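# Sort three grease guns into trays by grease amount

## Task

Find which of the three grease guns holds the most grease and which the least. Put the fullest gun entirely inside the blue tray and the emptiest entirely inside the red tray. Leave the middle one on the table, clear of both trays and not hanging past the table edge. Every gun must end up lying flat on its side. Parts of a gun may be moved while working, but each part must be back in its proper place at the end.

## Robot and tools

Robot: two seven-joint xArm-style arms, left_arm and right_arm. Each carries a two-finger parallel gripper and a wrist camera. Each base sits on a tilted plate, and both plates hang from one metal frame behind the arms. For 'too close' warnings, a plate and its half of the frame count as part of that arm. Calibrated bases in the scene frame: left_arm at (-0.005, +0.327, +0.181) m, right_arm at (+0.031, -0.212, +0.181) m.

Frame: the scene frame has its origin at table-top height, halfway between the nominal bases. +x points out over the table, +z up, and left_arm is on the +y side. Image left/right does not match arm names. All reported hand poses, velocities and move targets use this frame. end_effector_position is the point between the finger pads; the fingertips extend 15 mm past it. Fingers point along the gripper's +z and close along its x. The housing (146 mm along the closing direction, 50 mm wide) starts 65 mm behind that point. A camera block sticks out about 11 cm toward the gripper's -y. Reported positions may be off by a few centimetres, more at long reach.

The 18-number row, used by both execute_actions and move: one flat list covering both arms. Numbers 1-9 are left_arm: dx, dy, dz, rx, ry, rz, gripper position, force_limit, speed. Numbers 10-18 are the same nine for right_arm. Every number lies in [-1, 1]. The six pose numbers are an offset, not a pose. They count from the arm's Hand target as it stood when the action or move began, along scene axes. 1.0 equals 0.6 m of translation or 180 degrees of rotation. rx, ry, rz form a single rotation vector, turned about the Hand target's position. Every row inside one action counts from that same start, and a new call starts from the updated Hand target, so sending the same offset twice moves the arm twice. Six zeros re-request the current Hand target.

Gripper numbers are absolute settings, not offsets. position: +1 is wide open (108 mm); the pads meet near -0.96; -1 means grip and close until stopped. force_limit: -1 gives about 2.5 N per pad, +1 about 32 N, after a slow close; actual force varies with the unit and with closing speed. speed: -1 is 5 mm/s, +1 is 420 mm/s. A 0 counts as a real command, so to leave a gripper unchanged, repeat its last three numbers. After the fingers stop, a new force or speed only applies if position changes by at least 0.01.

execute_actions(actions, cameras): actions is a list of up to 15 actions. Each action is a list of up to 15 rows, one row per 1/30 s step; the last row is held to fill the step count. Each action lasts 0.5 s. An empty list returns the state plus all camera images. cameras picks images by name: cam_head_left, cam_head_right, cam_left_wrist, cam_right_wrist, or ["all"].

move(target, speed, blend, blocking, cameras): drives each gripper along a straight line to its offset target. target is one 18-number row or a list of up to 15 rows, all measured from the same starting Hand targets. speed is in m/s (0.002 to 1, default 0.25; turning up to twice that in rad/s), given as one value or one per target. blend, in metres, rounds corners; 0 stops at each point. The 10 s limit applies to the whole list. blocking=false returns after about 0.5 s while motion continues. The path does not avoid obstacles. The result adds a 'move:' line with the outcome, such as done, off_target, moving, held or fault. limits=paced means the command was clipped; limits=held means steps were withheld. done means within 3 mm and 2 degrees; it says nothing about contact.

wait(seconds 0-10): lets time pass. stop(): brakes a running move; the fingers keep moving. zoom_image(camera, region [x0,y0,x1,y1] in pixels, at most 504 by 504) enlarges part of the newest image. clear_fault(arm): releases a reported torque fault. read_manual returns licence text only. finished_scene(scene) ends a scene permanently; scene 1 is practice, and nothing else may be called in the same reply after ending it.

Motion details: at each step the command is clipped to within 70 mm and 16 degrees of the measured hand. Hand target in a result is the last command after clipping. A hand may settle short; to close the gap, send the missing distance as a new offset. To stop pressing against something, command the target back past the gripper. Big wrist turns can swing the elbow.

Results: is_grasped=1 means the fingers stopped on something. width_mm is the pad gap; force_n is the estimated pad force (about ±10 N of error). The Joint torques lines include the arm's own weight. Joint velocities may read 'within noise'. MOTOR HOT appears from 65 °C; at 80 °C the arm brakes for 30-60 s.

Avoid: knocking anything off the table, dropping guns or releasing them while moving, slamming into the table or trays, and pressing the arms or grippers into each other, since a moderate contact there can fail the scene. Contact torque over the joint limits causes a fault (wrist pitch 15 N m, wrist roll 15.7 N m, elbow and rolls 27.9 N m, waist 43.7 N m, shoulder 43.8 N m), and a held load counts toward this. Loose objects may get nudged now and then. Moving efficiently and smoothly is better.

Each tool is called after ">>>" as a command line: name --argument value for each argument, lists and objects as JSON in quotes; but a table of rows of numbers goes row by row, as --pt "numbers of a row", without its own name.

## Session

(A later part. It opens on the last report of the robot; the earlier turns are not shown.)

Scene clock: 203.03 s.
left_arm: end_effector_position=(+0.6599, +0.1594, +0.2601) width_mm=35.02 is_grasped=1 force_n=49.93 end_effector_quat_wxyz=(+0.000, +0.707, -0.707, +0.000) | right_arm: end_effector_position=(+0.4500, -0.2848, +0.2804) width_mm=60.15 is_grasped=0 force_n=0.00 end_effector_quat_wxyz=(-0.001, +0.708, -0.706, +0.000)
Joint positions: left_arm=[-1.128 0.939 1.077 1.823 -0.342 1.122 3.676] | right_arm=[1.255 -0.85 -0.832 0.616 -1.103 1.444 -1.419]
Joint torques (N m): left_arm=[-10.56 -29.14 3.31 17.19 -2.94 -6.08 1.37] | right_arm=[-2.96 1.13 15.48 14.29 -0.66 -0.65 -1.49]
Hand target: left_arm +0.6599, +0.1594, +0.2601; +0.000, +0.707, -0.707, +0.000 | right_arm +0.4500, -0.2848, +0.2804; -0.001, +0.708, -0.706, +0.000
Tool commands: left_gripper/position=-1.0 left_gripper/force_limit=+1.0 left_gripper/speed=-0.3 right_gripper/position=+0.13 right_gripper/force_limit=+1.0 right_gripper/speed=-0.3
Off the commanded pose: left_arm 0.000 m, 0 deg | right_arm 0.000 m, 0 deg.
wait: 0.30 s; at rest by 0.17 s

>>> move --pt "-0.3975 0.3225 -0.2168 0 0 0 -1 1 -0.3 0 0 0 0 0 0 0.13 1 -0.3" --pt "-0.3975 0.3225 -0.3918 0 0 0 -1 1 -0.3 0 0 0 0 0 0 0.13 1 -0.3" --pt "-0.3975 0.3225 -0.3918 0 0 0 0.13 1 -0.3 0 0 0 0 0 0 0.13 1 -0.3" --pt "-0.3975 0.3225 -0.133 0 0 0 0.13 1 -0.3 0 0 0 0 0 0 0.13 1 -0.3" --pt "0 0 -0.133 0 0 0 0.13 1 -0.3 0 0 0 0 0 0 0.13 1 -0.3" --pt "0 0 0 0 0 0 0.13 1 -0.3 0 0 0 0 0 0 0.13 1 -0.3" --speed '[0.35,0.25,0.25,0.25,0.35,0.25]'

>>> wait --seconds 0.3

>>> wait --seconds 0.3

>>> wait --seconds 0.3

>>> wait --seconds 0.3

>>> move --pt "-0.356 -0.191 -0.2168 0 0 0 0.13 1 -0.3 0 0 0 0 0 0 0.13 1 -0.3" --pt "-0.356 -0.191 -0.3918 0 0 0 0.13 1 -0.3 0 0 0 0 0 0 0.13 1 -0.3" --pt "-0.356 -0.191 -0.3918 0 0 0 -1 1 -0.3 0 0 0 0 0 0 0.13 1 -0.3" --pt "-0.356 -0.191 -0.133 0 0 0 -1 1 -0.3 0 0 0 0 0 0 0.13 1 -0.3" --pt "0 0 -0.133 0 0 0 -1 1 -0.3 0 0 0 0 0 0 0.13 1 -0.3" --pt "0 0 0 0 0 0 -1 1 -0.3 0 0 0 0 0 0 0.13 1 -0.3" --speed '[0.35,0.25,0.25,0.25,0.35,0.25]'

>>> wait --seconds 0.3

>>> wait --seconds 0.3

>>> wait --seconds 0.3

>>> wait --seconds 0.3 --cameras '["cam_left_wrist","cam_head_left"]'

Scene clock: 223.53 s.
left_arm: end_effector_position=(+0.6599, +0.1595, +0.2600) width_mm=60.15 is_grasped=0 force_n=0.00 end_effector_quat_wxyz=(+0.000, +0.707, -0.707, +0.000) | right_arm: end_effector_position=(+0.4500, -0.2848, +0.2804) width_mm=60.15 is_grasped=0 force_n=0.00 end_effector_quat_wxyz=(-0.001, +0.708, -0.706, +0.000)
Joint positions: left_arm=[-1.099 0.897 1.007 1.82 -0.266 1.108 3.636] | right_arm=[1.255 -0.85 -0.832 0.616 -1.103 1.444 -1.419]
Joint torques (N m): left_arm=[-19.85 -36.02 8.53 15.47 2.81 0.07 -1.12] | right_arm=[-2.75 1.31 15.54 14.24 -0.64 -0.66 -1.36]
Hand target: left_arm +0.6599, +0.1594, +0.2601; +0.000, +0.707, -0.707, +0.000 | right_arm +0.4500, -0.2848, +0.2804; -0.001, +0.708, -0.706, +0.000
Off the commanded pose: left_arm 0.000 m, 0 deg | right_arm 0.000 m, 0 deg.
move: done; limits=paced

Scene clock: 223.83 s.
left_arm: end_effector_position=(+0.6599, +0.1594, +0.2601) width_mm=60.15 is_grasped=0 force_n=0.00 end_effector_quat_wxyz=(+0.000, +0.707, -0.707, +0.000) | right_arm: end_effector_position=(+0.4500, -0.2848, +0.2804) width_mm=60.15 is_grasped=0 force_n=0.00 end_effector_quat_wxyz=(-0.001, +0.708, -0.706, +0.000)
Joint positions: left_arm=[-1.099 0.897 1.007 1.82 -0.266 1.108 3.636] | right_arm=[1.255 -0.85 -0.832 0.616 -1.103 1.444 -1.419]
Joint torques (N m): left_arm=[-19.81 -36.29 8.11 15.5 2.72 -0.1 -1.33] | right_arm=[-2.77 1.24 15.47 14.23 -0.56 -0.63 -1.42]
Hand target: left_arm +0.6599, +0.1594, +0.2601; +0.000, +0.707, -0.707, +0.000 | right_arm +0.4500, -0.2848, +0.2804; -0.001, +0.708, -0.706, +0.000
Tool commands: left_gripper/position=+0.13 left_gripper/force_limit=+1.0 left_gripper/speed=-0.3 right_gripper/position=+0.13 right_gripper/force_limit=+1.0 right_gripper/speed=-0.3
Off the commanded pose: left_arm 0.000 m, 0 deg | right_arm 0.000 m, 0 deg.
wait: 0.30 s; at rest by 0.17 s

Scene clock: 224.13 s.
left_arm: end_effector_position=(+0.6599, +0.1594, +0.2601) width_mm=60.15 is_grasped=0 force_n=0.00 end_effector_quat_wxyz=(+0.000, +0.707, -0.707, +0.000) | right_arm: end_effector_position=(+0.4500, -0.2848, +0.2804) width_mm=60.15 is_grasped=0 force_n=0.00 end_effector_quat_wxyz=(-0.001, +0.708, -0.706, +0.000)
Joint positions: left_arm=[-1.099 0.897 1.007 1.82 -0.266 1.108 3.636] | right_arm=[1.255 -0.85 -0.832 0.616 -1.103 1.444 -1.419]
Joint torques (N m): left_arm=[-19.59 -36.34 8.18 15.71 2.39 -0.25 -1.33] | right_arm=[-2.58 1.24 15.56 14.25 -0.53 -0.68 -1.4]
Hand target: left_arm +0.6599, +0.1594, +0.2601; +0.000, +0.707, -0.707, +0.000 | right_arm +0.4500, -0.2848, +0.2804; -0.001, +0.708, -0.706, +0.000
Tool commands: left_gripper/position=+0.13 left_gripper/force_limit=+1.0 left_gripper/speed=-0.3 right_gripper/position=+0.13 right_gripper/force_limit=+1.0 right_gripper/speed=-0.3
Off the commanded pose: left_arm 0.000 m, 0 deg | right_arm 0.000 m, 0 deg.
wait: 0.30 s; at rest by 0.17 s

Scene clock: 224.43 s.
left_arm: end_effector_position=(+0.6599, +0.1594, +0.2601) width_mm=60.15 is_grasped=0 force_n=0.00 end_effector_quat_wxyz=(+0.000, +0.707, -0.707, +0.000) | right_arm: end_effector_position=(+0.4500, -0.2848, +0.2804) width_mm=60.15 is_grasped=0 force_n=0.00 end_effector_quat_wxyz=(-0.001, +0.708, -0.706, +0.000)
Joint positions: left_arm=[-1.099 0.897 1.007 1.82 -0.266 1.108 3.636] | right_arm=[1.255 -0.85 -0.832 0.616 -1.103 1.444 -1.419]
Joint torques (N m): left_arm=[-19.67 -36.17 8.34 15.4 2.82 -0.11 -1.28] | right_arm=[-2.72 1.34 15.57 14.28 -0.64 -0.66 -1.45]
Hand target: left_arm +0.6599, +0.1594, +0.2601; +0.000, +0.707, -0.707, +0.000 | right_arm +0.4500, -0.2848, +0.2804; -0.001, +0.708, -0.706, +0.000
Tool commands: left_gripper/position=+0.13 left_gripper/force_limit=+1.0 left_gripper/speed=-0.3 right_gripper/position=+0.13 right_gripper/force_limit=+1.0 right_gripper/speed=-0.3
Off the commanded pose: left_arm 0.000 m, 0 deg | right_arm 0.000 m, 0 deg.
wait: 0.30 s; at rest by 0.17 s

Scene clock: 224.73 s.
left_arm: end_effector_position=(+0.6599, +0.1594, +0.2601) width_mm=60.15 is_grasped=0 force_n=0.00 end_effector_quat_wxyz=(+0.000, +0.707, -0.707, +0.000) | right_arm: end_effector_position=(+0.4500, -0.2848, +0.2804) width_mm=60.15 is_grasped=0 force_n=0.00 end_effector_quat_wxyz=(-0.001, +0.708, -0.706, +0.000)
Joint positions: left_arm=[-1.099 0.897 1.007 1.82 -0.266 1.108 3.636] | right_arm=[1.255 -0.85 -0.832 0.616 -1.103 1.444 -1.419]
Joint torques (N m): left_arm=[-19.75 -36.57 8.32 15.5 2.51 -0.46 -1.45] | right_arm=[-2.66 1.3 15.5 14.28 -0.59 -0.69 -1.34]
Hand target: left_arm +0.6599, +0.1594, +0.2601; +0.000, +0.707, -0.707, +0.000 | right_arm +0.4500, -0.2848, +0.2804; -0.001, +0.708, -0.706, +0.000
Tool commands: left_gripper/position=+0.13 left_gripper/force_limit=+1.0 left_gripper/speed=-0.3 right_gripper/position=+0.13 right_gripper/force_limit=+1.0 right_gripper/speed=-0.3
Off the commanded pose: left_arm 0.000 m, 0 deg | right_arm 0.000 m, 0 deg.
wait: 0.30 s; at rest by 0.17 s

Scene clock: 230.37 s.
left_arm: end_effector_position=(+0.6599, +0.1595, +0.2600) width_mm=35.09 is_grasped=1 force_n=45.56 end_effector_quat_wxyz=(+0.000, +0.707, -0.707, +0.000) | right_arm: end_effector_position=(+0.4500, -0.2848, +0.2804) width_mm=60.15 is_grasped=0 force_n=0.00 end_effector_quat_wxyz=(-0.001, +0.708, -0.706, +0.000)
Joint positions: left_arm=[-1.098 0.896 1.005 1.82 -0.263 1.107 3.635] | right_arm=[1.255 -0.85 -0.832 0.616 -1.103 1.444 -1.419]
Joint torques (N m): left_arm=[-21.2 -39.01 8.72 17.24 2.52 -0.48 -1.29] | right_arm=[-2.54 1.5 15.48 14.16 -0.47 -0.71 -1.29]
Hand target: left_arm +0.6599, +0.1594, +0.2601; +0.000, +0.707, -0.707, +0.000 | right_arm +0.4500, -0.2848, +0.2804; -0.001, +0.708, -0.706, +0.000
Off the commanded pose: left_arm 0.000 m, 0 deg | right_arm 0.000 m, 0 deg.
move: done

Scene clock: 230.67 s.
left_arm: end_effector_position=(+0.6599, +0.1594, +0.2601) width_mm=35.09 is_grasped=1 force_n=45.56 end_effector_quat_wxyz=(+0.000, +0.707, -0.707, +0.000) | right_arm: end_effector_position=(+0.4500, -0.2848, +0.2804) width_mm=60.15 is_grasped=0 force_n=0.00 end_effector_quat_wxyz=(-0.001, +0.708, -0.706, +0.000)
Joint positions: left_arm=[-1.098 0.896 1.005 1.82 -0.263 1.107 3.635] | right_arm=[1.255 -0.85 -0.832 0.616 -1.103 1.444 -1.419]
Joint torques (N m): left_arm=[-21.06 -39.16 8.63 17.2 2.62 -0.56 -1.16] | right_arm=[-2.37 1.35 15.41 14.19 -0.39 -0.77 -1.33]
Hand target: left_arm +0.6599, +0.1594, +0.2601; +0.000, +0.707, -0.707, +0.000 | right_arm +0.4500, -0.2848, +0.2804; -0.001, +0.708, -0.706, +0.000
Tool commands: left_gripper/position=-1.0 left_gripper/force_limit=+1.0 left_gripper/speed=-0.3 right_gripper/position=+0.13 right_gripper/force_limit=+1.0 right_gripper/speed=-0.3
Off the commanded pose: left_arm 0.000 m, 0 deg | right_arm 0.000 m, 0 deg.
wait: 0.30 s; at rest by 0.17 s

Scene clock: 230.97 s.
left_arm: end_effector_position=(+0.6599, +0.1594, +0.2601) width_mm=35.09 is_grasped=1 force_n=45.56 end_effector_quat_wxyz=(+0.000, +0.707, -0.707, +0.000) | right_arm: end_effector_position=(+0.4500, -0.2848, +0.2804) width_mm=60.15 is_grasped=0 force_n=0.00 end_effector_quat_wxyz=(-0.001, +0.708, -0.706, +0.000)
Joint positions: left_arm=[-1.098 0.896 1.005 1.82 -0.263 1.107 3.635] | right_arm=[1.255 -0.85 -0.832 0.616 -1.103 1.444 -1.419]
Joint torques (N m): left_arm=[-21.43 -39.07 8.65 17.27 2.48 -0.7 -1.36] | right_arm=[-2.41 1.35 15.5 14.19 -0.43 -0.71 -1.36]
Hand target: left_arm +0.6599, +0.1594, +0.2601; +0.000, +0.707, -0.707, +0.000 | right_arm +0.4500, -0.2848, +0.2804; -0.001, +0.708, -0.706, +0.000
Tool commands: left_gripper/position=-1.0 left_gripper/force_limit=+1.0 left_gripper/speed=-0.3 right_gripper/position=+0.13 right_gripper/force_limit=+1.0 right_gripper/speed=-0.3
Off the commanded pose: left_arm 0.000 m, 0 deg | right_arm 0.000 m, 0 deg.
wait: 0.30 s; at rest by 0.17 s

Scene clock: 231.27 s.
left_arm: end_effector_position=(+0.6599, +0.1594, +0.2601) width_mm=35.09 is_grasped=1 force_n=45.56 end_effector_quat_wxyz=(+0.000, +0.707, -0.707, +0.000) | right_arm: end_effector_position=(+0.4500, -0.2848, +0.2804) width_mm=60.15 is_grasped=0 force_n=0.00 end_effector_quat_wxyz=(-0.001, +0.708, -0.706, +0.000)
Joint positions: left_arm=[-1.098 0.896 1.005 1.82 -0.263 1.107 3.635] | right_arm=[1.255 -0.85 -0.832 0.616 -1.103 1.444 -1.419]
Joint torques (N m): left_arm=[-21.03 -39.36 8.91 17.37 2.3 -0.86 -1.34] | right_arm=[-2.53 1.16 15.53 14.26 -0.46 -0.67 -1.3]
Hand target: left_arm +0.6599, +0.1594, +0.2601; +0.000, +0.707, -0.707, +0.000 | right_arm +0.4500, -0.2848, +0.2804; -0.001, +0.708, -0.706, +0.000
Tool commands: left_gripper/position=-1.0 left_gripper/force_limit=+1.0 left_gripper/speed=-0.3 right_gripper/position=+0.13 right_gripper/force_limit=+1.0 right_gripper/speed=-0.3
Off the commanded pose: left_arm 0.000 m, 0 deg | right_arm 0.000 m, 0 deg.
wait: 0.30 s; at rest by 0.17 s

Scene clock: 231.57 s.
left_arm: end_effector_position=(+0.6599, +0.1594, +0.2601) width_mm=35.09 is_grasped=1 force_n=45.56 end_effector_quat_wxyz=(+0.000, +0.707, -0.707, +0.000) | right_arm: end_effector_position=(+0.4500, -0.2848, +0.2804) width_mm=60.15 is_grasped=0 force_n=0.00 end_effector_quat_wxyz=(-0.001, +0.708, -0.706, +0.000)
Joint positions: left_arm=[-1.098 0.896 1.005 1.82 -0.263 1.107 3.635] | right_arm=[1.255 -0.85 -0.832 0.616 -1.103 1.444 -1.419]
Joint torques (N m): left_arm=[-21.15 -39.39 8.61 17.45 2.32 -0.9 -1.37] | right_arm=[-2.27 1.25 15.51 14.26 -0.41 -0.74 -1.39]
Hand target: left_arm +0.6599, +0.1594, +0.2601; +0.000, +0.707, -0.707, +0.000 | right_arm +0.4500, -0.2848, +0.2804; -0.001, +0.708, -0.706, +0.000
Tool commands: left_gripper/position=-1.0 left_gripper/force_limit=+1.0 left_gripper/speed=-0.3 right_gripper/position=+0.13 right_gripper/force_limit=+1.0 right_gripper/speed=-0.3
Off the commanded pose: left_arm 0.000 m, 0 deg | right_arm 0.000 m, 0 deg.
wait: 0.30 s; at rest by 0.17 s
Images, in order (width x height): cam_head_left 672x504, cam_left_wrist 672x504.

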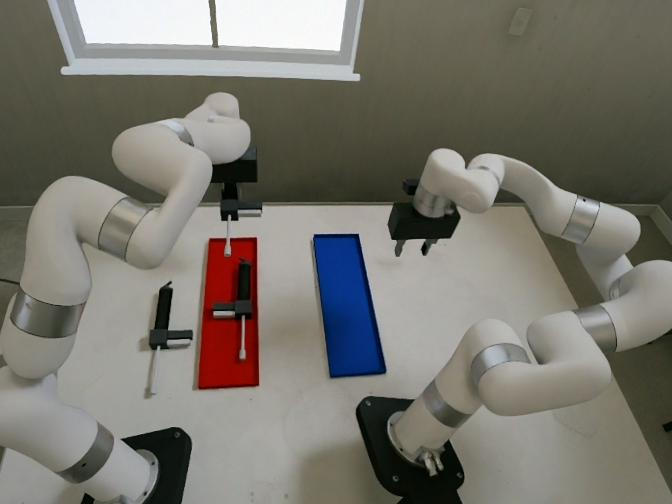

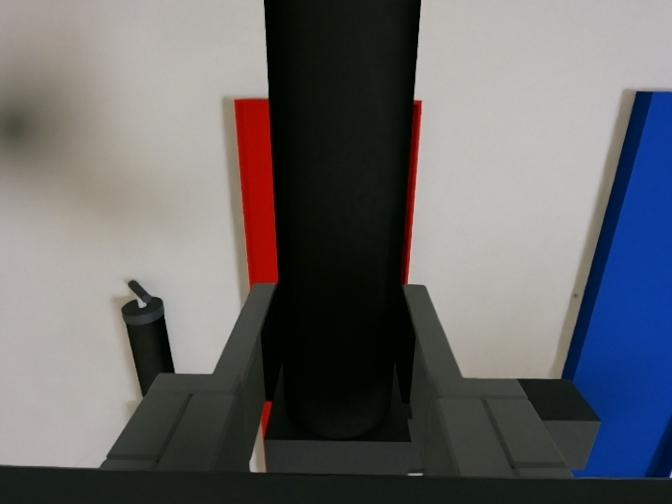

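>>> move --pt "-0.356 -0.191 -0.2168 0 0 0 -1 1 -0.3 0 0 0 0 0 0 0.13 1 -0.3" --pt "-0.356 -0.191 -0.3918 0 0 0 -1 1 -0.3 0 0 0 0 0 0 0.13 1 -0.3" --pt "-0.356 -0.191 -0.3918 0 0 0 0.13 1 -0.3 0 0 0 0 0 0 0.13 1 -0.3" --pt "-0.356 -0.191 -0.2168 0 0 0 0.13 1 -0.3 0 0 0 0 0 0 0.13 1 -0.3" --speed '[0.35,0.25,0.25,0.3]'

>>> move --pt "0.089 0.149 0 0 0 0 -0.16 1 -0.3 0 0 0 0 0 0 0.13 1 -0.3" --pt "0.089 0.149 -0.168 0 0 0 -0.16 1 -0.3 0 0 0 0 0 0 0.13 1 -0.3" --pt "0.089 0.149 -0.168 0 0 0 -1 1 -0.3 0 0 0 0 0 0 0.13 1 -0.3" --pt "0.089 0.149 0.0838 0 0 0 -1 1 -0.3 0 0 0 0 0 0 0.13 1 -0.3" --pt "0.356 0.191 0.0838 0 0 0 -1 1 -0.3 0 0 0 0 0 0 0.13 1 -0.3" --pt "0.356 0.191 0.2168 0 0 0 -1 1 -0.3 0 0 0 0 0 0 0.13 1 -0.3" --speed '[0.3,0.2,0.25,0.25,0.35,0.25]'

>>> wait --seconds 0.3

>>> wait --seconds 0.3

>>> wait --seconds 0.3

>>> wait --seconds 0.3 --cameras '["cam_left_wrist"]'

>>> move --pt "-0.267 -0.042 -0.2168 0 0 0 -1 1 -0.3 0 0 0 0 0 0 0.13 1 -0.3" --pt "-0.267 -0.042 -0.384 0 0 0 -1 1 -0.3 0 0 0 0 0 0 0.13 1 -0.3" --pt "-0.267 -0.042 -0.384 0 0 0 -0.2 1 -0.3 0 0 0 0 0 0 0.13 1 -0.3" --pt "-0.267 -0.042 -0.2168 0 0 0 -0.2 1 -0.3 0 0 0 0 0 0 0.13 1 -0.3" --speed '[0.3,0.2,0.25,0.3]'

>>> move --pt "-0.1305 0.3645 0 0 0 0 0.13 1 -0.3 0 0 0 0 0 0 0.13 1 -0.3" --pt "-0.1305 0.3645 -0.175 0 0 0 0.13 1 -0.3 0 0 0 0 0 0 0.13 1 -0.3" --pt "-0.1305 0.3645 -0.175 0 0 0 -1 1 -0.3 0 0 0 0 0 0 0.13 1 -0.3" --pt "-0.1305 0.3645 0.0838 0 0 0 -1 1 -0.3 0 0 0 0 0 0 0.13 1 -0.3" --pt "0.267 0.042 0.0838 0 0 0 -1 1 -0.3 0 0 0 0 0 0 0.13 1 -0.3" --pt "0.267 0.042 0.2168 0 0 0 -1 1 -0.3 0 0 0 0 0 0 0.13 1 -0.3" --speed '[0.35,0.25,0.25,0.3,0.35,0.25]'

>>> wait --seconds 0.3

>>> wait --seconds 0.3

>>> wait --seconds 0.3

>>> wait --seconds 0.3 --cameras '["cam_left_wrist","cam_head_left"]'

Scene clock: 262.40 s.
left_arm: end_effector_position=(+0.4463, +0.0449, +0.1300) width_mm=60.15 is_grasped=0 force_n=0.00 end_effector_quat_wxyz=(+0.000, +0.707, -0.707, +0.000) | right_arm: end_effector_position=(+0.4500, -0.2848, +0.2804) width_mm=60.15 is_grasped=0 force_n=0.00 end_effector_quat_wxyz=(-0.001, +0.708, -0.706, +0.000)
Joint positions: left_arm=[-1.476 0.982 0.872 1.202 -0.368 0.609 3.378] | right_arm=[1.255 -0.85 -0.832 0.616 -1.103 1.444 -1.419]
Joint torques (N m): left_arm=[-17.18 -32.81 8.12 9.64 2.6 0.02 -1.38] | right_arm=[-2.31 1.24 15.52 14.23 -0.45 -0.76 -1.32]
Hand target: left_arm +0.4463, +0.0448, +0.1300; +0.000, +0.707, -0.707, +0.000 | right_arm +0.4500, -0.2848, +0.2804; -0.001, +0.708, -0.706, +0.000
Off the commanded pose: left_arm 0.000 m, 0 deg | right_arm 0.000 m, 0 deg.
move: done

Scene clock: 267.50 s.
left_arm: end_effector_position=(+0.6599, +0.1595, +0.2600) width_mm=35.02 is_grasped=1 force_n=49.22 end_effector_quat_wxyz=(+0.000, +0.707, -0.707, +0.000) | right_arm: end_effector_position=(+0.4500, -0.2848, +0.2804) width_mm=60.15 is_grasped=0 force_n=0.00 end_effector_quat_wxyz=(-0.001, +0.708, -0.706, +0.000)
Joint positions: left_arm=[-1.096 0.894 1.001 1.819 -0.259 1.107 3.633] | right_arm=[1.255 -0.85 -0.832 0.616 -1.103 1.444 -1.419]
Joint torques (N m): left_arm=[-20.92 -38.94 9.07 17.07 2.58 -0.38 -1.36] | right_arm=[-2 1.39 15.54 14.3 -0.28 -0.73 -1.37]
Hand target: left_arm +0.6599, +0.1594, +0.2601; +0.000, +0.707, -0.707, +0.000 | right_arm +0.4500, -0.2848, +0.2804; -0.001, +0.708, -0.706, +0.000
Off the commanded pose: left_arm 0.000 m, 0 deg | right_arm 0.000 m, 0 deg.
move: done

Scene clock: 267.80 s.
left_arm: end_effector_position=(+0.6599, +0.1594, +0.2601) width_mm=35.02 is_grasped=1 force_n=49.22 end_effector_quat_wxyz=(+0.000, +0.707, -0.707, +0.000) | right_arm: end_effector_position=(+0.4500, -0.2848, +0.2804) width_mm=60.15 is_grasped=0 force_n=0.00 end_effector_quat_wxyz=(-0.001, +0.708, -0.706, +0.000)
Joint positions: left_arm=[-1.096 0.894 1.001 1.819 -0.259 1.107 3.633] | right_arm=[1.255 -0.85 -0.832 0.616 -1.103 1.444 -1.419]
Joint torques (N m): left_arm=[-20.81 -39.33 8.89 17.29 2.76 -0.45 -1.36] | right_arm=[-2.16 1.64 15.5 14.23 -0.22 -0.69 -1.34]
Hand target: left_arm +0.6599, +0.1594, +0.2601; +0.000, +0.707, -0.707, +0.000 | right_arm +0.4500, -0.2848, +0.2804; -0.001, +0.708, -0.706, +0.000
Tool commands: left_gripper/position=-1.0 left_gripper/force_limit=+1.0 left_gripper/speed=-0.3 right_gripper/position=+0.13 right_gripper/force_limit=+1.0 right_gripper/speed=-0.3
Off the commanded pose: left_arm 0.000 m, 0 deg | right_arm 0.000 m, 0 deg.
wait: 0.30 s; at rest by 0.17 s

Scene clock: 268.10 s.
left_arm: end_effector_position=(+0.6599, +0.1594, +0.2601) width_mm=35.02 is_grasped=1 force_n=49.22 end_effector_quat_wxyz=(+0.000, +0.707, -0.707, +0.000) | right_arm: end_effector_position=(+0.4500, -0.2848, +0.2804) width_mm=60.15 is_grasped=0 force_n=0.00 end_effector_quat_wxyz=(-0.001, +0.708, -0.706, +0.000)
Joint positions: left_arm=[-1.096 0.894 1.001 1.819 -0.259 1.107 3.633] | right_arm=[1.255 -0.85 -0.832 0.616 -1.103 1.444 -1.419]
Joint torques (N m): left_arm=[-21.03 -38.87 8.88 17.12 2.55 -0.6 -1.44] | right_arm=[-1.92 1.53 15.58 14.23 -0.25 -0.82 -1.29]
Hand target: left_arm +0.6599, +0.1594, +0.2601; +0.000, +0.707, -0.707, +0.000 | right_arm +0.4500, -0.2848, +0.2804; -0.001, +0.708, -0.706, +0.000
Tool commands: left_gripper/position=-1.0 left_gripper/force_limit=+1.0 left_gripper/speed=-0.3 right_gripper/position=+0.13 right_gripper/force_limit=+1.0 right_gripper/speed=-0.3
Off the commanded pose: left_arm 0.000 m, 0 deg | right_arm 0.000 m, 0 deg.
wait: 0.30 s; at rest by 0.17 s

Scene clock: 268.40 s.
left_arm: end_effector_position=(+0.6599, +0.1594, +0.2601) width_mm=35.02 is_grasped=1 force_n=49.22 end_effector_quat_wxyz=(+0.000, +0.707, -0.707, +0.000) | right_arm: end_effector_position=(+0.4500, -0.2848, +0.2804) width_mm=60.15 is_grasped=0 force_n=0.00 end_effector_quat_wxyz=(-0.001, +0.708, -0.706, +0.000)
Joint positions: left_arm=[-1.096 0.894 1.001 1.819 -0.259 1.107 3.633] | right_arm=[1.255 -0.85 -0.832 0.616 -1.103 1.444 -1.419]
Joint torques (N m): left_arm=[-21.39 -38.96 8.36 17.13 2.62 -0.82 -1.41] | right_arm=[-2.06 1.58 15.57 14.22 -0.26 -0.71 -1.28]
Hand target: left_arm +0.6599, +0.1594, +0.2601; +0.000, +0.707, -0.707, +0.000 | right_arm +0.4500, -0.2848, +0.2804; -0.001, +0.708, -0.706, +0.000
Tool commands: left_gripper/position=-1.0 left_gripper/force_limit=+1.0 left_gripper/speed=-0.3 right_gripper/position=+0.13 right_gripper/force_limit=+1.0 right_gripper/speed=-0.3
Off the commanded pose: left_arm 0.000 m, 0 deg | right_arm 0.000 m, 0 deg.
wait: 0.30 s; at rest by 0.17 s

Scene clock: 268.70 s.
left_arm: end_effector_position=(+0.6599, +0.1594, +0.2601) width_mm=35.02 is_grasped=1 force_n=49.22 end_effector_quat_wxyz=(+0.000, +0.707, -0.707, +0.000) | right_arm: end_effector_position=(+0.4500, -0.2848, +0.2804) width_mm=60.15 is_grasped=0 force_n=0.00 end_effector_quat_wxyz=(-0.001, +0.708, -0.706, +0.000)
Joint positions: left_arm=[-1.096 0.894 1.001 1.819 -0.259 1.107 3.633] | right_arm=[1.255 -0.85 -0.832 0.616 -1.103 1.444 -1.419]
Joint torques (N m): left_arm=[-20.88 -38.84 8.79 17.11 2.41 -0.86 -1.25] | right_arm=[-2.14 1.48 15.5 14.3 -0.19 -0.74 -1.35]
Hand target: left_arm +0.6599, +0.1594, +0.2601; +0.000, +0.707, -0.707, +0.000 | right_arm +0.4500, -0.2848, +0.2804; -0.001, +0.708, -0.706, +0.000
Tool commands: left_gripper/position=-1.0 left_gripper/force_limit=+1.0 left_gripper/speed=-0.3 right_gripper/position=+0.13 right_gripper/force_limit=+1.0 right_gripper/speed=-0.3
Off the commanded pose: left_arm 0.000 m, 0 deg | right_arm 0.000 m, 0 deg.
wait: 0.30 s; at rest by 0.17 s
Images, in order (width x height): cam_left_wrist 672x504.

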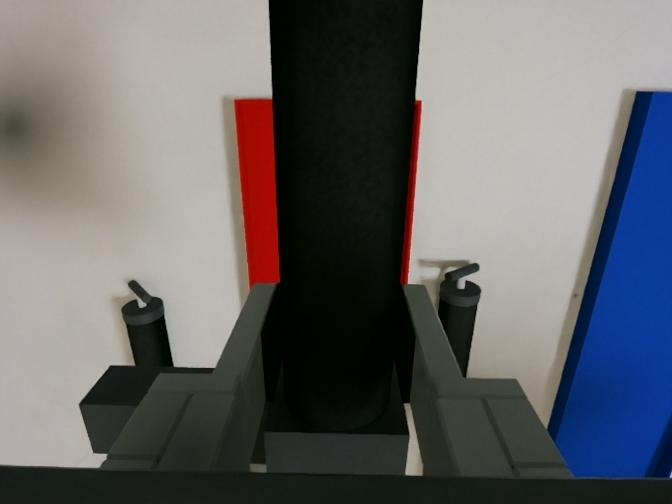

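Scene clock: 272.27 s.
left_arm: end_effector_position=(+0.4997, +0.1343, +0.1300) width_mm=42.00 is_grasped=0 force_n=0.00 end_effector_quat_wxyz=(+0.000, +0.707, -0.707, +0.000) | right_arm: end_effector_position=(+0.4500, -0.2848, +0.2804) width_mm=60.15 is_grasped=0 force_n=0.00 end_effector_quat_wxyz=(-0.001, +0.708, -0.706, +0.000)
Joint positions: left_arm=[-1.373 0.868 0.95 1.125 -0.323 0.566 3.546] | right_arm=[1.255 -0.85 -0.832 0.616 -1.103 1.444 -1.419]
Joint torques (N m): left_arm=[-16.99 -29.64 7.45 9.44 2.72 -0.13 -1.1] | right_arm=[-1.95 1.41 15.55 14.33 -0.25 -0.73 -1.28]
Hand target: left_arm +0.4997, +0.1342, +0.1300; +0.000, +0.707, -0.707, +0.000 | right_arm +0.4500, -0.2848, +0.2804; -0.001, +0.708, -0.706, +0.000
Off the commanded pose: left_arm 0.000 m, 0 deg | right_arm 0.000 m, 0 deg.
move: done

Scene clock: 279.03 s.
left_arm: end_effector_position=(+0.6599, +0.1595, +0.2600) width_mm=35.06 is_grasped=1 force_n=47.64 end_effector_quat_wxyz=(+0.000, +0.707, -0.707, +0.000) | right_arm: end_effector_position=(+0.4500, -0.2848, +0.2804) width_mm=60.15 is_grasped=0 force_n=0.00 end_effector_quat_wxyz=(-0.001, +0.708, -0.706, +0.000)
Joint positions: left_arm=[-1.09 0.886 0.987 1.819 -0.244 1.104 3.625] | right_arm=[1.255 -0.85 -0.832 0.616 -1.103 1.444 -1.419]
Joint torques (N m): left_arm=[-21.43 -39.46 8.47 17.49 2.8 -0.53 -1.32] | right_arm=[-1.79 1.42 15.51 14.17 -0.18 -0.72 -1.33]
Hand target: left_arm +0.6599, +0.1594, +0.2601; +0.000, +0.707, -0.707, +0.000 | right_arm +0.4500, -0.2848, +0.2804; -0.001, +0.708, -0.706, +0.000
Off the commanded pose: left_arm 0.000 m, 0 deg | right_arm 0.000 m, 0 deg.
move: done; limits=paced

Scene clock: 279.33 s.
left_arm: end_effector_position=(+0.6599, +0.1594, +0.2601) width_mm=35.06 is_grasped=1 force_n=47.64 end_effector_quat_wxyz=(+0.000, +0.707, -0.707, +0.000) | right_arm: end_effector_position=(+0.4500, -0.2848, +0.2804) width_mm=60.15 is_grasped=0 force_n=0.00 end_effector_quat_wxyz=(-0.001, +0.708, -0.706, +0.000)
Joint positions: left_arm=[-1.09 0.886 0.987 1.819 -0.244 1.104 3.625] | right_arm=[1.255 -0.85 -0.832 0.616 -1.103 1.444 -1.419]
Joint torques (N m): left_arm=[-21.19 -39.33 8.39 17.3 2.68 -0.59 -1.31] | right_arm=[-1.71 1.37 15.51 14.29 -0.07 -0.77 -1.23]
Hand target: left_arm +0.6599, +0.1594, +0.2601; +0.000, +0.707, -0.707, +0.000 | right_arm +0.4500, -0.2848, +0.2804; -0.001, +0.708, -0.706, +0.000
Tool commands: left_gripper/position=-1.0 left_gripper/force_limit=+1.0 left_gripper/speed=-0.3 right_gripper/position=+0.13 right_gripper/force_limit=+1.0 right_gripper/speed=-0.3
Off the commanded pose: left_arm 0.000 m, 0 deg | right_arm 0.000 m, 0 deg.
wait: 0.30 s; at rest by 0.17 s

Scene clock: 279.63 s.
left_arm: end_effector_position=(+0.6599, +0.1594, +0.2601) width_mm=35.06 is_grasped=1 force_n=47.64 end_effector_quat_wxyz=(+0.000, +0.707, -0.707, +0.000) | right_arm: end_effector_position=(+0.4500, -0.2848, +0.2804) width_mm=60.15 is_grasped=0 force_n=0.00 end_effector_quat_wxyz=(-0.001, +0.708, -0.706, +0.000)
Joint positions: left_arm=[-1.09 0.886 0.987 1.819 -0.244 1.104 3.625] | right_arm=[1.255 -0.85 -0.832 0.616 -1.103 1.444 -1.419]
Joint torques (N m): left_arm=[-21.33 -39.26 8.34 17.43 2.4 -0.74 -1.31] | right_arm=[-1.5 1.48 15.5 14.32 -0.16 -0.77 -1.23]
Hand target: left_arm +0.6599, +0.1594, +0.2601; +0.000, +0.707, -0.707, +0.000 | right_arm +0.4500, -0.2848, +0.2804; -0.001, +0.708, -0.706, +0.000
Tool commands: left_gripper/position=-1.0 left_gripper/force_limit=+1.0 left_gripper/speed=-0.3 right_gripper/position=+0.13 right_gripper/force_limit=+1.0 right_gripper/speed=-0.3
Off the commanded pose: left_arm 0.000 m, 0 deg | right_arm 0.000 m, 0 deg.
wait: 0.30 s; at rest by 0.17 s

Scene clock: 279.93 s.
left_arm: end_effector_position=(+0.6599, +0.1594, +0.2601) width_mm=35.06 is_grasped=1 force_n=47.64 end_effector_quat_wxyz=(+0.000, +0.707, -0.707, +0.000) | right_arm: end_effector_position=(+0.4500, -0.2848, +0.2804) width_mm=60.15 is_grasped=0 force_n=0.00 end_effector_quat_wxyz=(-0.001, +0.708, -0.706, +0.000)
Joint positions: left_arm=[-1.09 0.886 0.987 1.819 -0.244 1.104 3.625] | right_arm=[1.255 -0.85 -0.832 0.616 -1.103 1.444 -1.419]
Joint torques (N m): left_arm=[-21 -39.44 8.34 17.5 2.5 -0.71 -1.4] | right_arm=[-1.68 1.49 15.45 14.12 -0.11 -0.72 -1.28]
Hand target: left_arm +0.6599, +0.1594, +0.2601; +0.000, +0.707, -0.707, +0.000 | right_arm +0.4500, -0.2848, +0.2804; -0.001, +0.708, -0.706, +0.000
Tool commands: left_gripper/position=-1.0 left_gripper/force_limit=+1.0 left_gripper/speed=-0.3 right_gripper/position=+0.13 right_gripper/force_limit=+1.0 right_gripper/speed=-0.3
Off the commanded pose: left_arm 0.000 m, 0 deg | right_arm 0.000 m, 0 deg.
wait: 0.30 s; at rest by 0.17 s

Scene clock: 280.23 s.
left_arm: end_effector_position=(+0.6599, +0.1594, +0.2601) width_mm=35.06 is_grasped=1 force_n=47.64 end_effector_quat_wxyz=(+0.000, +0.707, -0.707, +0.000) | right_arm: end_effector_position=(+0.4500, -0.2848, +0.2804) width_mm=60.15 is_grasped=0 force_n=0.00 end_effector_quat_wxyz=(-0.001, +0.708, -0.706, +0.000)
Joint positions: left_arm=[-1.09 0.886 0.987 1.819 -0.244 1.104 3.625] | right_arm=[1.255 -0.85 -0.832 0.616 -1.103 1.444 -1.419]
Joint torques (N m): left_arm=[-21 -39.3 8.44 17.43 2.39 -1.04 -1.33] | right_arm=[-1.76 1.52 15.61 14.26 -0.11 -0.72 -1.29]
Hand target: left_arm +0.6599, +0.1594, +0.2601; +0.000, +0.707, -0.707, +0.000 | right_arm +0.4500, -0.2848, +0.2804; -0.001, +0.708, -0.706, +0.000
Tool commands: left_gripper/position=-1.0 left_gripper/force_limit=+1.0 left_gripper/speed=-0.3 right_gripper/position=+0.13 right_gripper/force_limit=+1.0 right_gripper/speed=-0.3
Off the commanded pose: left_arm 0.000 m, 0 deg | right_arm 0.000 m, 0 deg.
wait: 0.30 s; at rest by 0.17 s
Images, in order (width x height): cam_head_left 672x504, cam_left_wrist 672x504.

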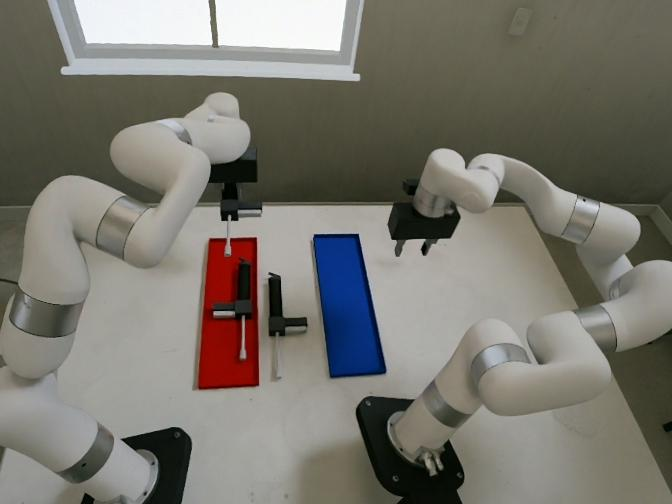

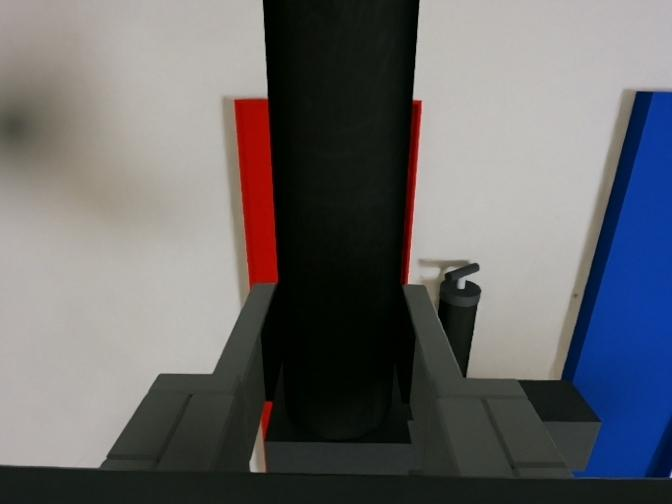

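>>> move --pt "0 0 0 0 0 0 -1 1 -0.3 0 0.55 -0.2 0 0 0 0.13 1 -0.3" --pt "0 0 0 0 0 0 -1 1 -0.3 0 0.55 -0.426 0 0 0 0.13 1 -0.3" --pt "0 0 0 0 0 0 -1 1 -0.3 0 0.55 -0.426 0 0 0 -1 1 -0.3" --pt "0 0 0 0 0 0 -1 1 -0.3 0 0.55 -0.22 0 0 0 -1 1 -0.3" --pt "0 0 0 0 0 0 -1 1 -0.3 -0.05 -0.159 -0.22 0 0 0 -1 1 -0.3" --pt "0 0 0 0 0 0 -1 1 -0.3 -0.05 -0.159 -0.425 0 0 0 -1 1 -0.3" --pt "0 0 0 0 0 0 -1 1 -0.3 -0.05 -0.159 -0.425 0 0 0 0.13 1 -0.3" --speed '[0.4,0.25,0.25,0.25,0.4,0.25,0.25]' --cameras '["cam_right_wrist","cam_left_wrist"]'

Scene clock: 301.93 s.
left_arm: end_effector_position=(+0.6599, +0.1594, +0.2601) width_mm=35.06 is_grasped=1 force_n=47.64 end_effector_quat_wxyz=(+0.000, +0.707, -0.707, +0.000) | right_arm: end_effector_position=(+0.4200, -0.3802, +0.0254) width_mm=60.15 is_grasped=0 force_n=0.00 end_effector_quat_wxyz=(-0.001, +0.708, -0.706, +0.000)
Joint positions: left_arm=[-1.09 0.886 0.987 1.819 -0.244 1.104 3.625] | right_arm=[2.066 -0.24 -2.597 0.668 -1.616 0.309 -1.341]
Joint torques (N m): left_arm=[-21.09 -38.65 8.4 17.57 1.48 -4.9 -0.92] | right_arm=[11.67 15.1 3.74 2.09 -1.41 -0.74 1.12]
Hand target: left_arm +0.6599, +0.1594, +0.2601; +0.000, +0.707, -0.707, +0.000 | right_arm +0.4200, -0.3802, +0.0254; -0.001, +0.708, -0.706, +0.000
Off the commanded pose: left_arm 0.000 m, 0 deg | right_arm 0.000 m, 0 deg.
move: done; limits=paced
Images, in order (width x height): cam_left_wrist 672x504, cam_right_wrist 672x504.

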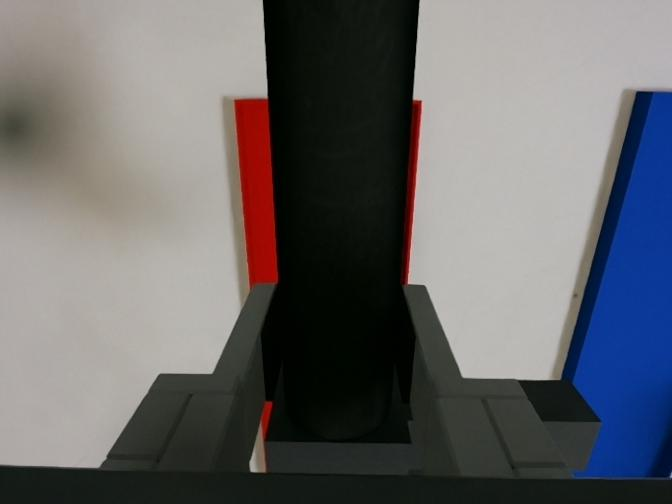

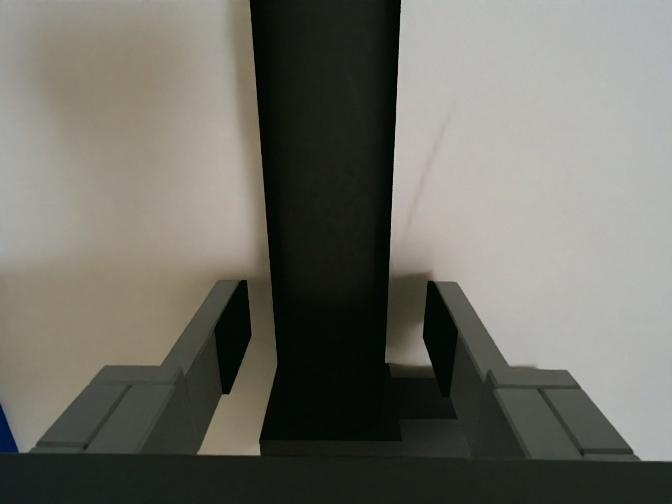

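>>> move --pt "-0.356 -0.191 -0.2168 0 0 0 -1 1 -0.3 0 0 0.174 0 0 0 0.13 1 -0.3" --pt "-0.356 -0.191 -0.3915 0 0 0 -1 1 -0.3 0 0 0.174 0 0 0 0.13 1 -0.3" --pt "-0.356 -0.191 -0.3915 0 0 0 0.13 1 -0.3 0 0 0.174 0 0 0 0.13 1 -0.3" --pt "-0.356 -0.191 -0.2168 0 0 0 0.13 1 -0.3 0 0 0.174 0 0 0 0.13 1 -0.3" --pt "0 0.05 0 0 0 0 0.13 1 -0.3 0.05 0.25 0.2 0 0 0 0.13 1 -0.3" --pt "0 0.05 0 0 0 0 0.13 1 -0.3 0.05 0.709 0.15 0 0 0 0.13 1 -0.3" --speed '[0.35,0.25,0.25,0.25,0.4,0.4]' --blend '[0,0,0,0,0.03,0]' --cameras '["cam_right_wrist"]'

Scene clock: 317.83 s.
left_arm: end_effector_position=(+0.6599, +0.1894, +0.2601) width_mm=60.15 is_grasped=0 force_n=0.00 end_effector_quat_wxyz=(+0.000, +0.707, -0.707, +0.000) | right_arm: end_effector_position=(+0.4500, +0.0452, +0.1154) width_mm=60.15 is_grasped=0 force_n=0.00 end_effector_quat_wxyz=(-0.001, +0.708, -0.706, +0.000)
Joint positions: left_arm=[-1.106 0.834 1.018 1.739 -0.231 1.071 3.667] | right_arm=[3.009 -0.837 -2.312 1.123 -1.374 1.111 -0.742]
Joint torques (N m): left_arm=[-8.86 -24.76 0.76 15.36 -2.83 -0.1 1.34] | right_arm=[24.23 12.56 16.19 11.41 1.26 -0.43 -1.61]
Hand target: left_arm +0.6599, +0.1894, +0.2601; +0.000, +0.707, -0.707, +0.000 | right_arm +0.4500, +0.0452, +0.1154; -0.001, +0.708, -0.706, +0.000
Off the commanded pose: left_arm 0.000 m, 0 deg | right_arm 0.000 m, 0 deg.
move: done; limits=paced
Images, in order (width x height): cam_right_wrist 672x504.

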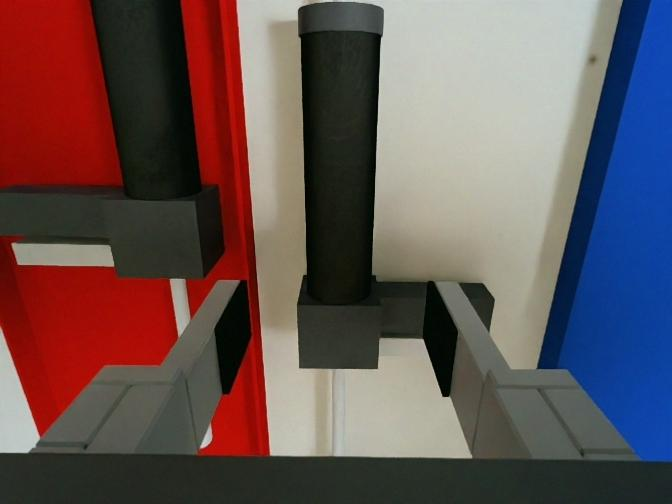

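>>> move --pt "0 0 0 0 0 0 0.13 1 -0.3 0 0 -0.151 0 0 0 0.13 1 -0.3" --pt "0 0 0 0 0 0 0.13 1 -0.3 0 0 -0.151 0 0 0 -1 1 -0.3" --pt "0 0 0 0 0 0 0.13 1 -0.3 0 0 0.02 0 0 0 -1 1 -0.3" --pt "0 0 0 0 0 0 0.13 1 -0.3 0.033 -0.287 -0.026 0 0 0 -1 1 -0.3" --cameras '["cam_right_wrist"]'

Scene clock: 326.27 s.
left_arm: end_effector_position=(+0.6599, +0.1894, +0.2601) width_mm=60.15 is_grasped=0 force_n=0.00 end_effector_quat_wxyz=(+0.000, +0.707, -0.707, +0.000) | right_arm: end_effector_position=(+0.4698, -0.1270, +0.0998) width_mm=35.09 is_grasped=1 force_n=46.48 end_effector_quat_wxyz=(-0.001, +0.708, -0.706, +0.000)
Joint positions: left_arm=[-1.106 0.834 1.018 1.739 -0.231 1.071 3.667] | right_arm=[2.542 -0.466 -2.267 0.805 -1.353 0.828 -0.985]
Joint torques (N m): left_arm=[-9.22 -23.93 2.6 15.51 -2.91 -0.91 0.74] | right_arm=[5.41 17.52 18.1 4.88 1.32 -3.04 -1.36]
Hand target: left_arm +0.6599, +0.1894, +0.2601; +0.000, +0.707, -0.707, +0.000 | right_arm +0.4698, -0.1270, +0.0998; -0.001, +0.708, -0.706, +0.000
Off the commanded pose: left_arm 0.000 m, 0 deg | right_arm 0.000 m, 0 deg.
move: done
Images, in order (width x height): cam_right_wrist 672x504.

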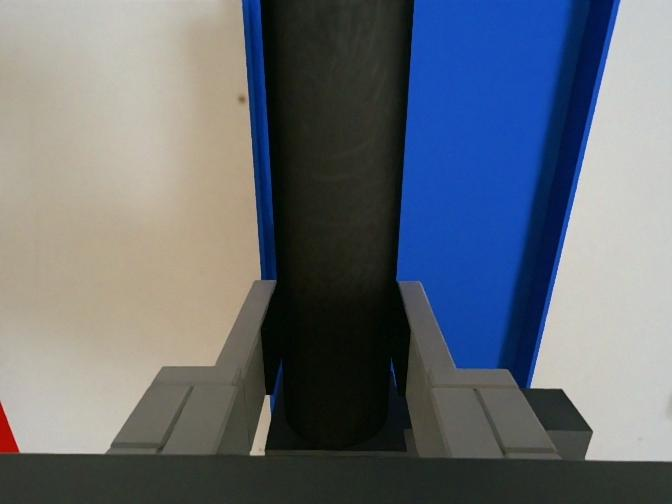

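>>> move --pt "0 0 0 0 0 0 0.13 1 -0.3 0 0 -0.05 0 0 0 -1 1 -0.3" --pt "0 0 0 0 0 0 0.13 1 -0.3 0 0 -0.118 0 0 0 -1 1 -0.3" --pt "0 0 0 0 0 0 0.13 1 -0.3 0 0 -0.118 0 0 0 -0.24 1 -0.3" --pt "0 0 0 0 0 0 0.13 1 -0.3 0 0 0.2 0 0 0 -0.24 1 -0.3" --speed '[0.2,0.15,0.2,0.2]' --cameras '["cam_right_wrist","cam_head_left","cam_left_wrist"]'

Scene clock: 334.80 s.
left_arm: end_effector_position=(+0.6599, +0.1894, +0.2601) width_mm=60.15 is_grasped=0 force_n=0.00 end_effector_quat_wxyz=(+0.000, +0.707, -0.707, +0.000) | right_arm: end_effector_position=(+0.4698, -0.1270, +0.2198) width_mm=39.80 is_grasped=0 force_n=0.00 end_effector_quat_wxyz=(-0.001, +0.708, -0.706, +0.000)
Joint positions: left_arm=[-1.106 0.834 1.018 1.739 -0.231 1.071 3.667] | right_arm=[2.447 0.039 -2.029 0.715 -0.691 0.761 -1.375]
Joint torques (N m): left_arm=[-8.85 -24.76 4.67 15.35 -2.59 -1.42 0.13] | right_arm=[5.75 12.49 5.72 14.32 1.27 -2.75 -1.56]
Hand target: left_arm +0.6599, +0.1894, +0.2601; +0.000, +0.707, -0.707, +0.000 | right_arm +0.4698, -0.1270, +0.2198; -0.001, +0.708, -0.706, +0.000
Off the commanded pose: left_arm 0.000 m, 0 deg | right_arm 0.000 m, 0 deg.
move: done
Images, in order (width x height): cam_head_left 672x504, cam_left_wrist 672x504, cam_right_wrist 672x504.

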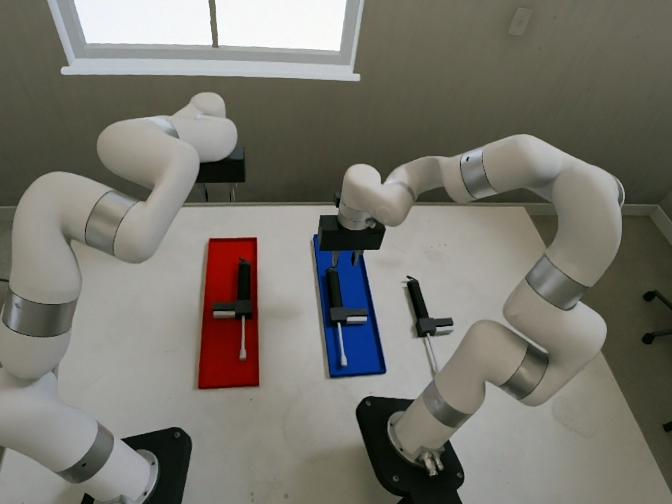

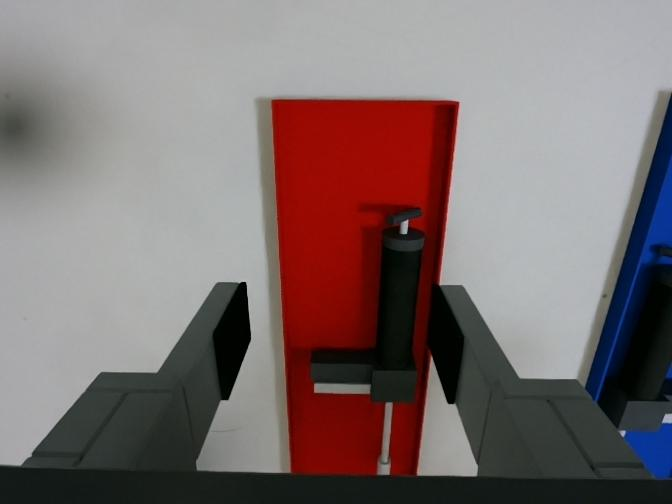

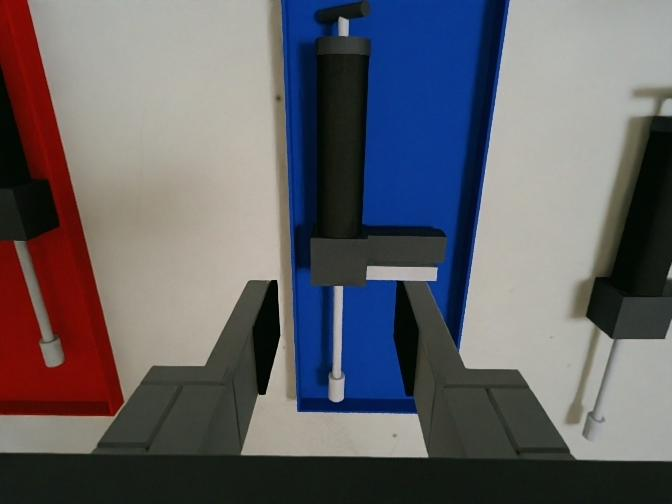

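>>> finished_scene --scene 3

The scene is finished: the task was done.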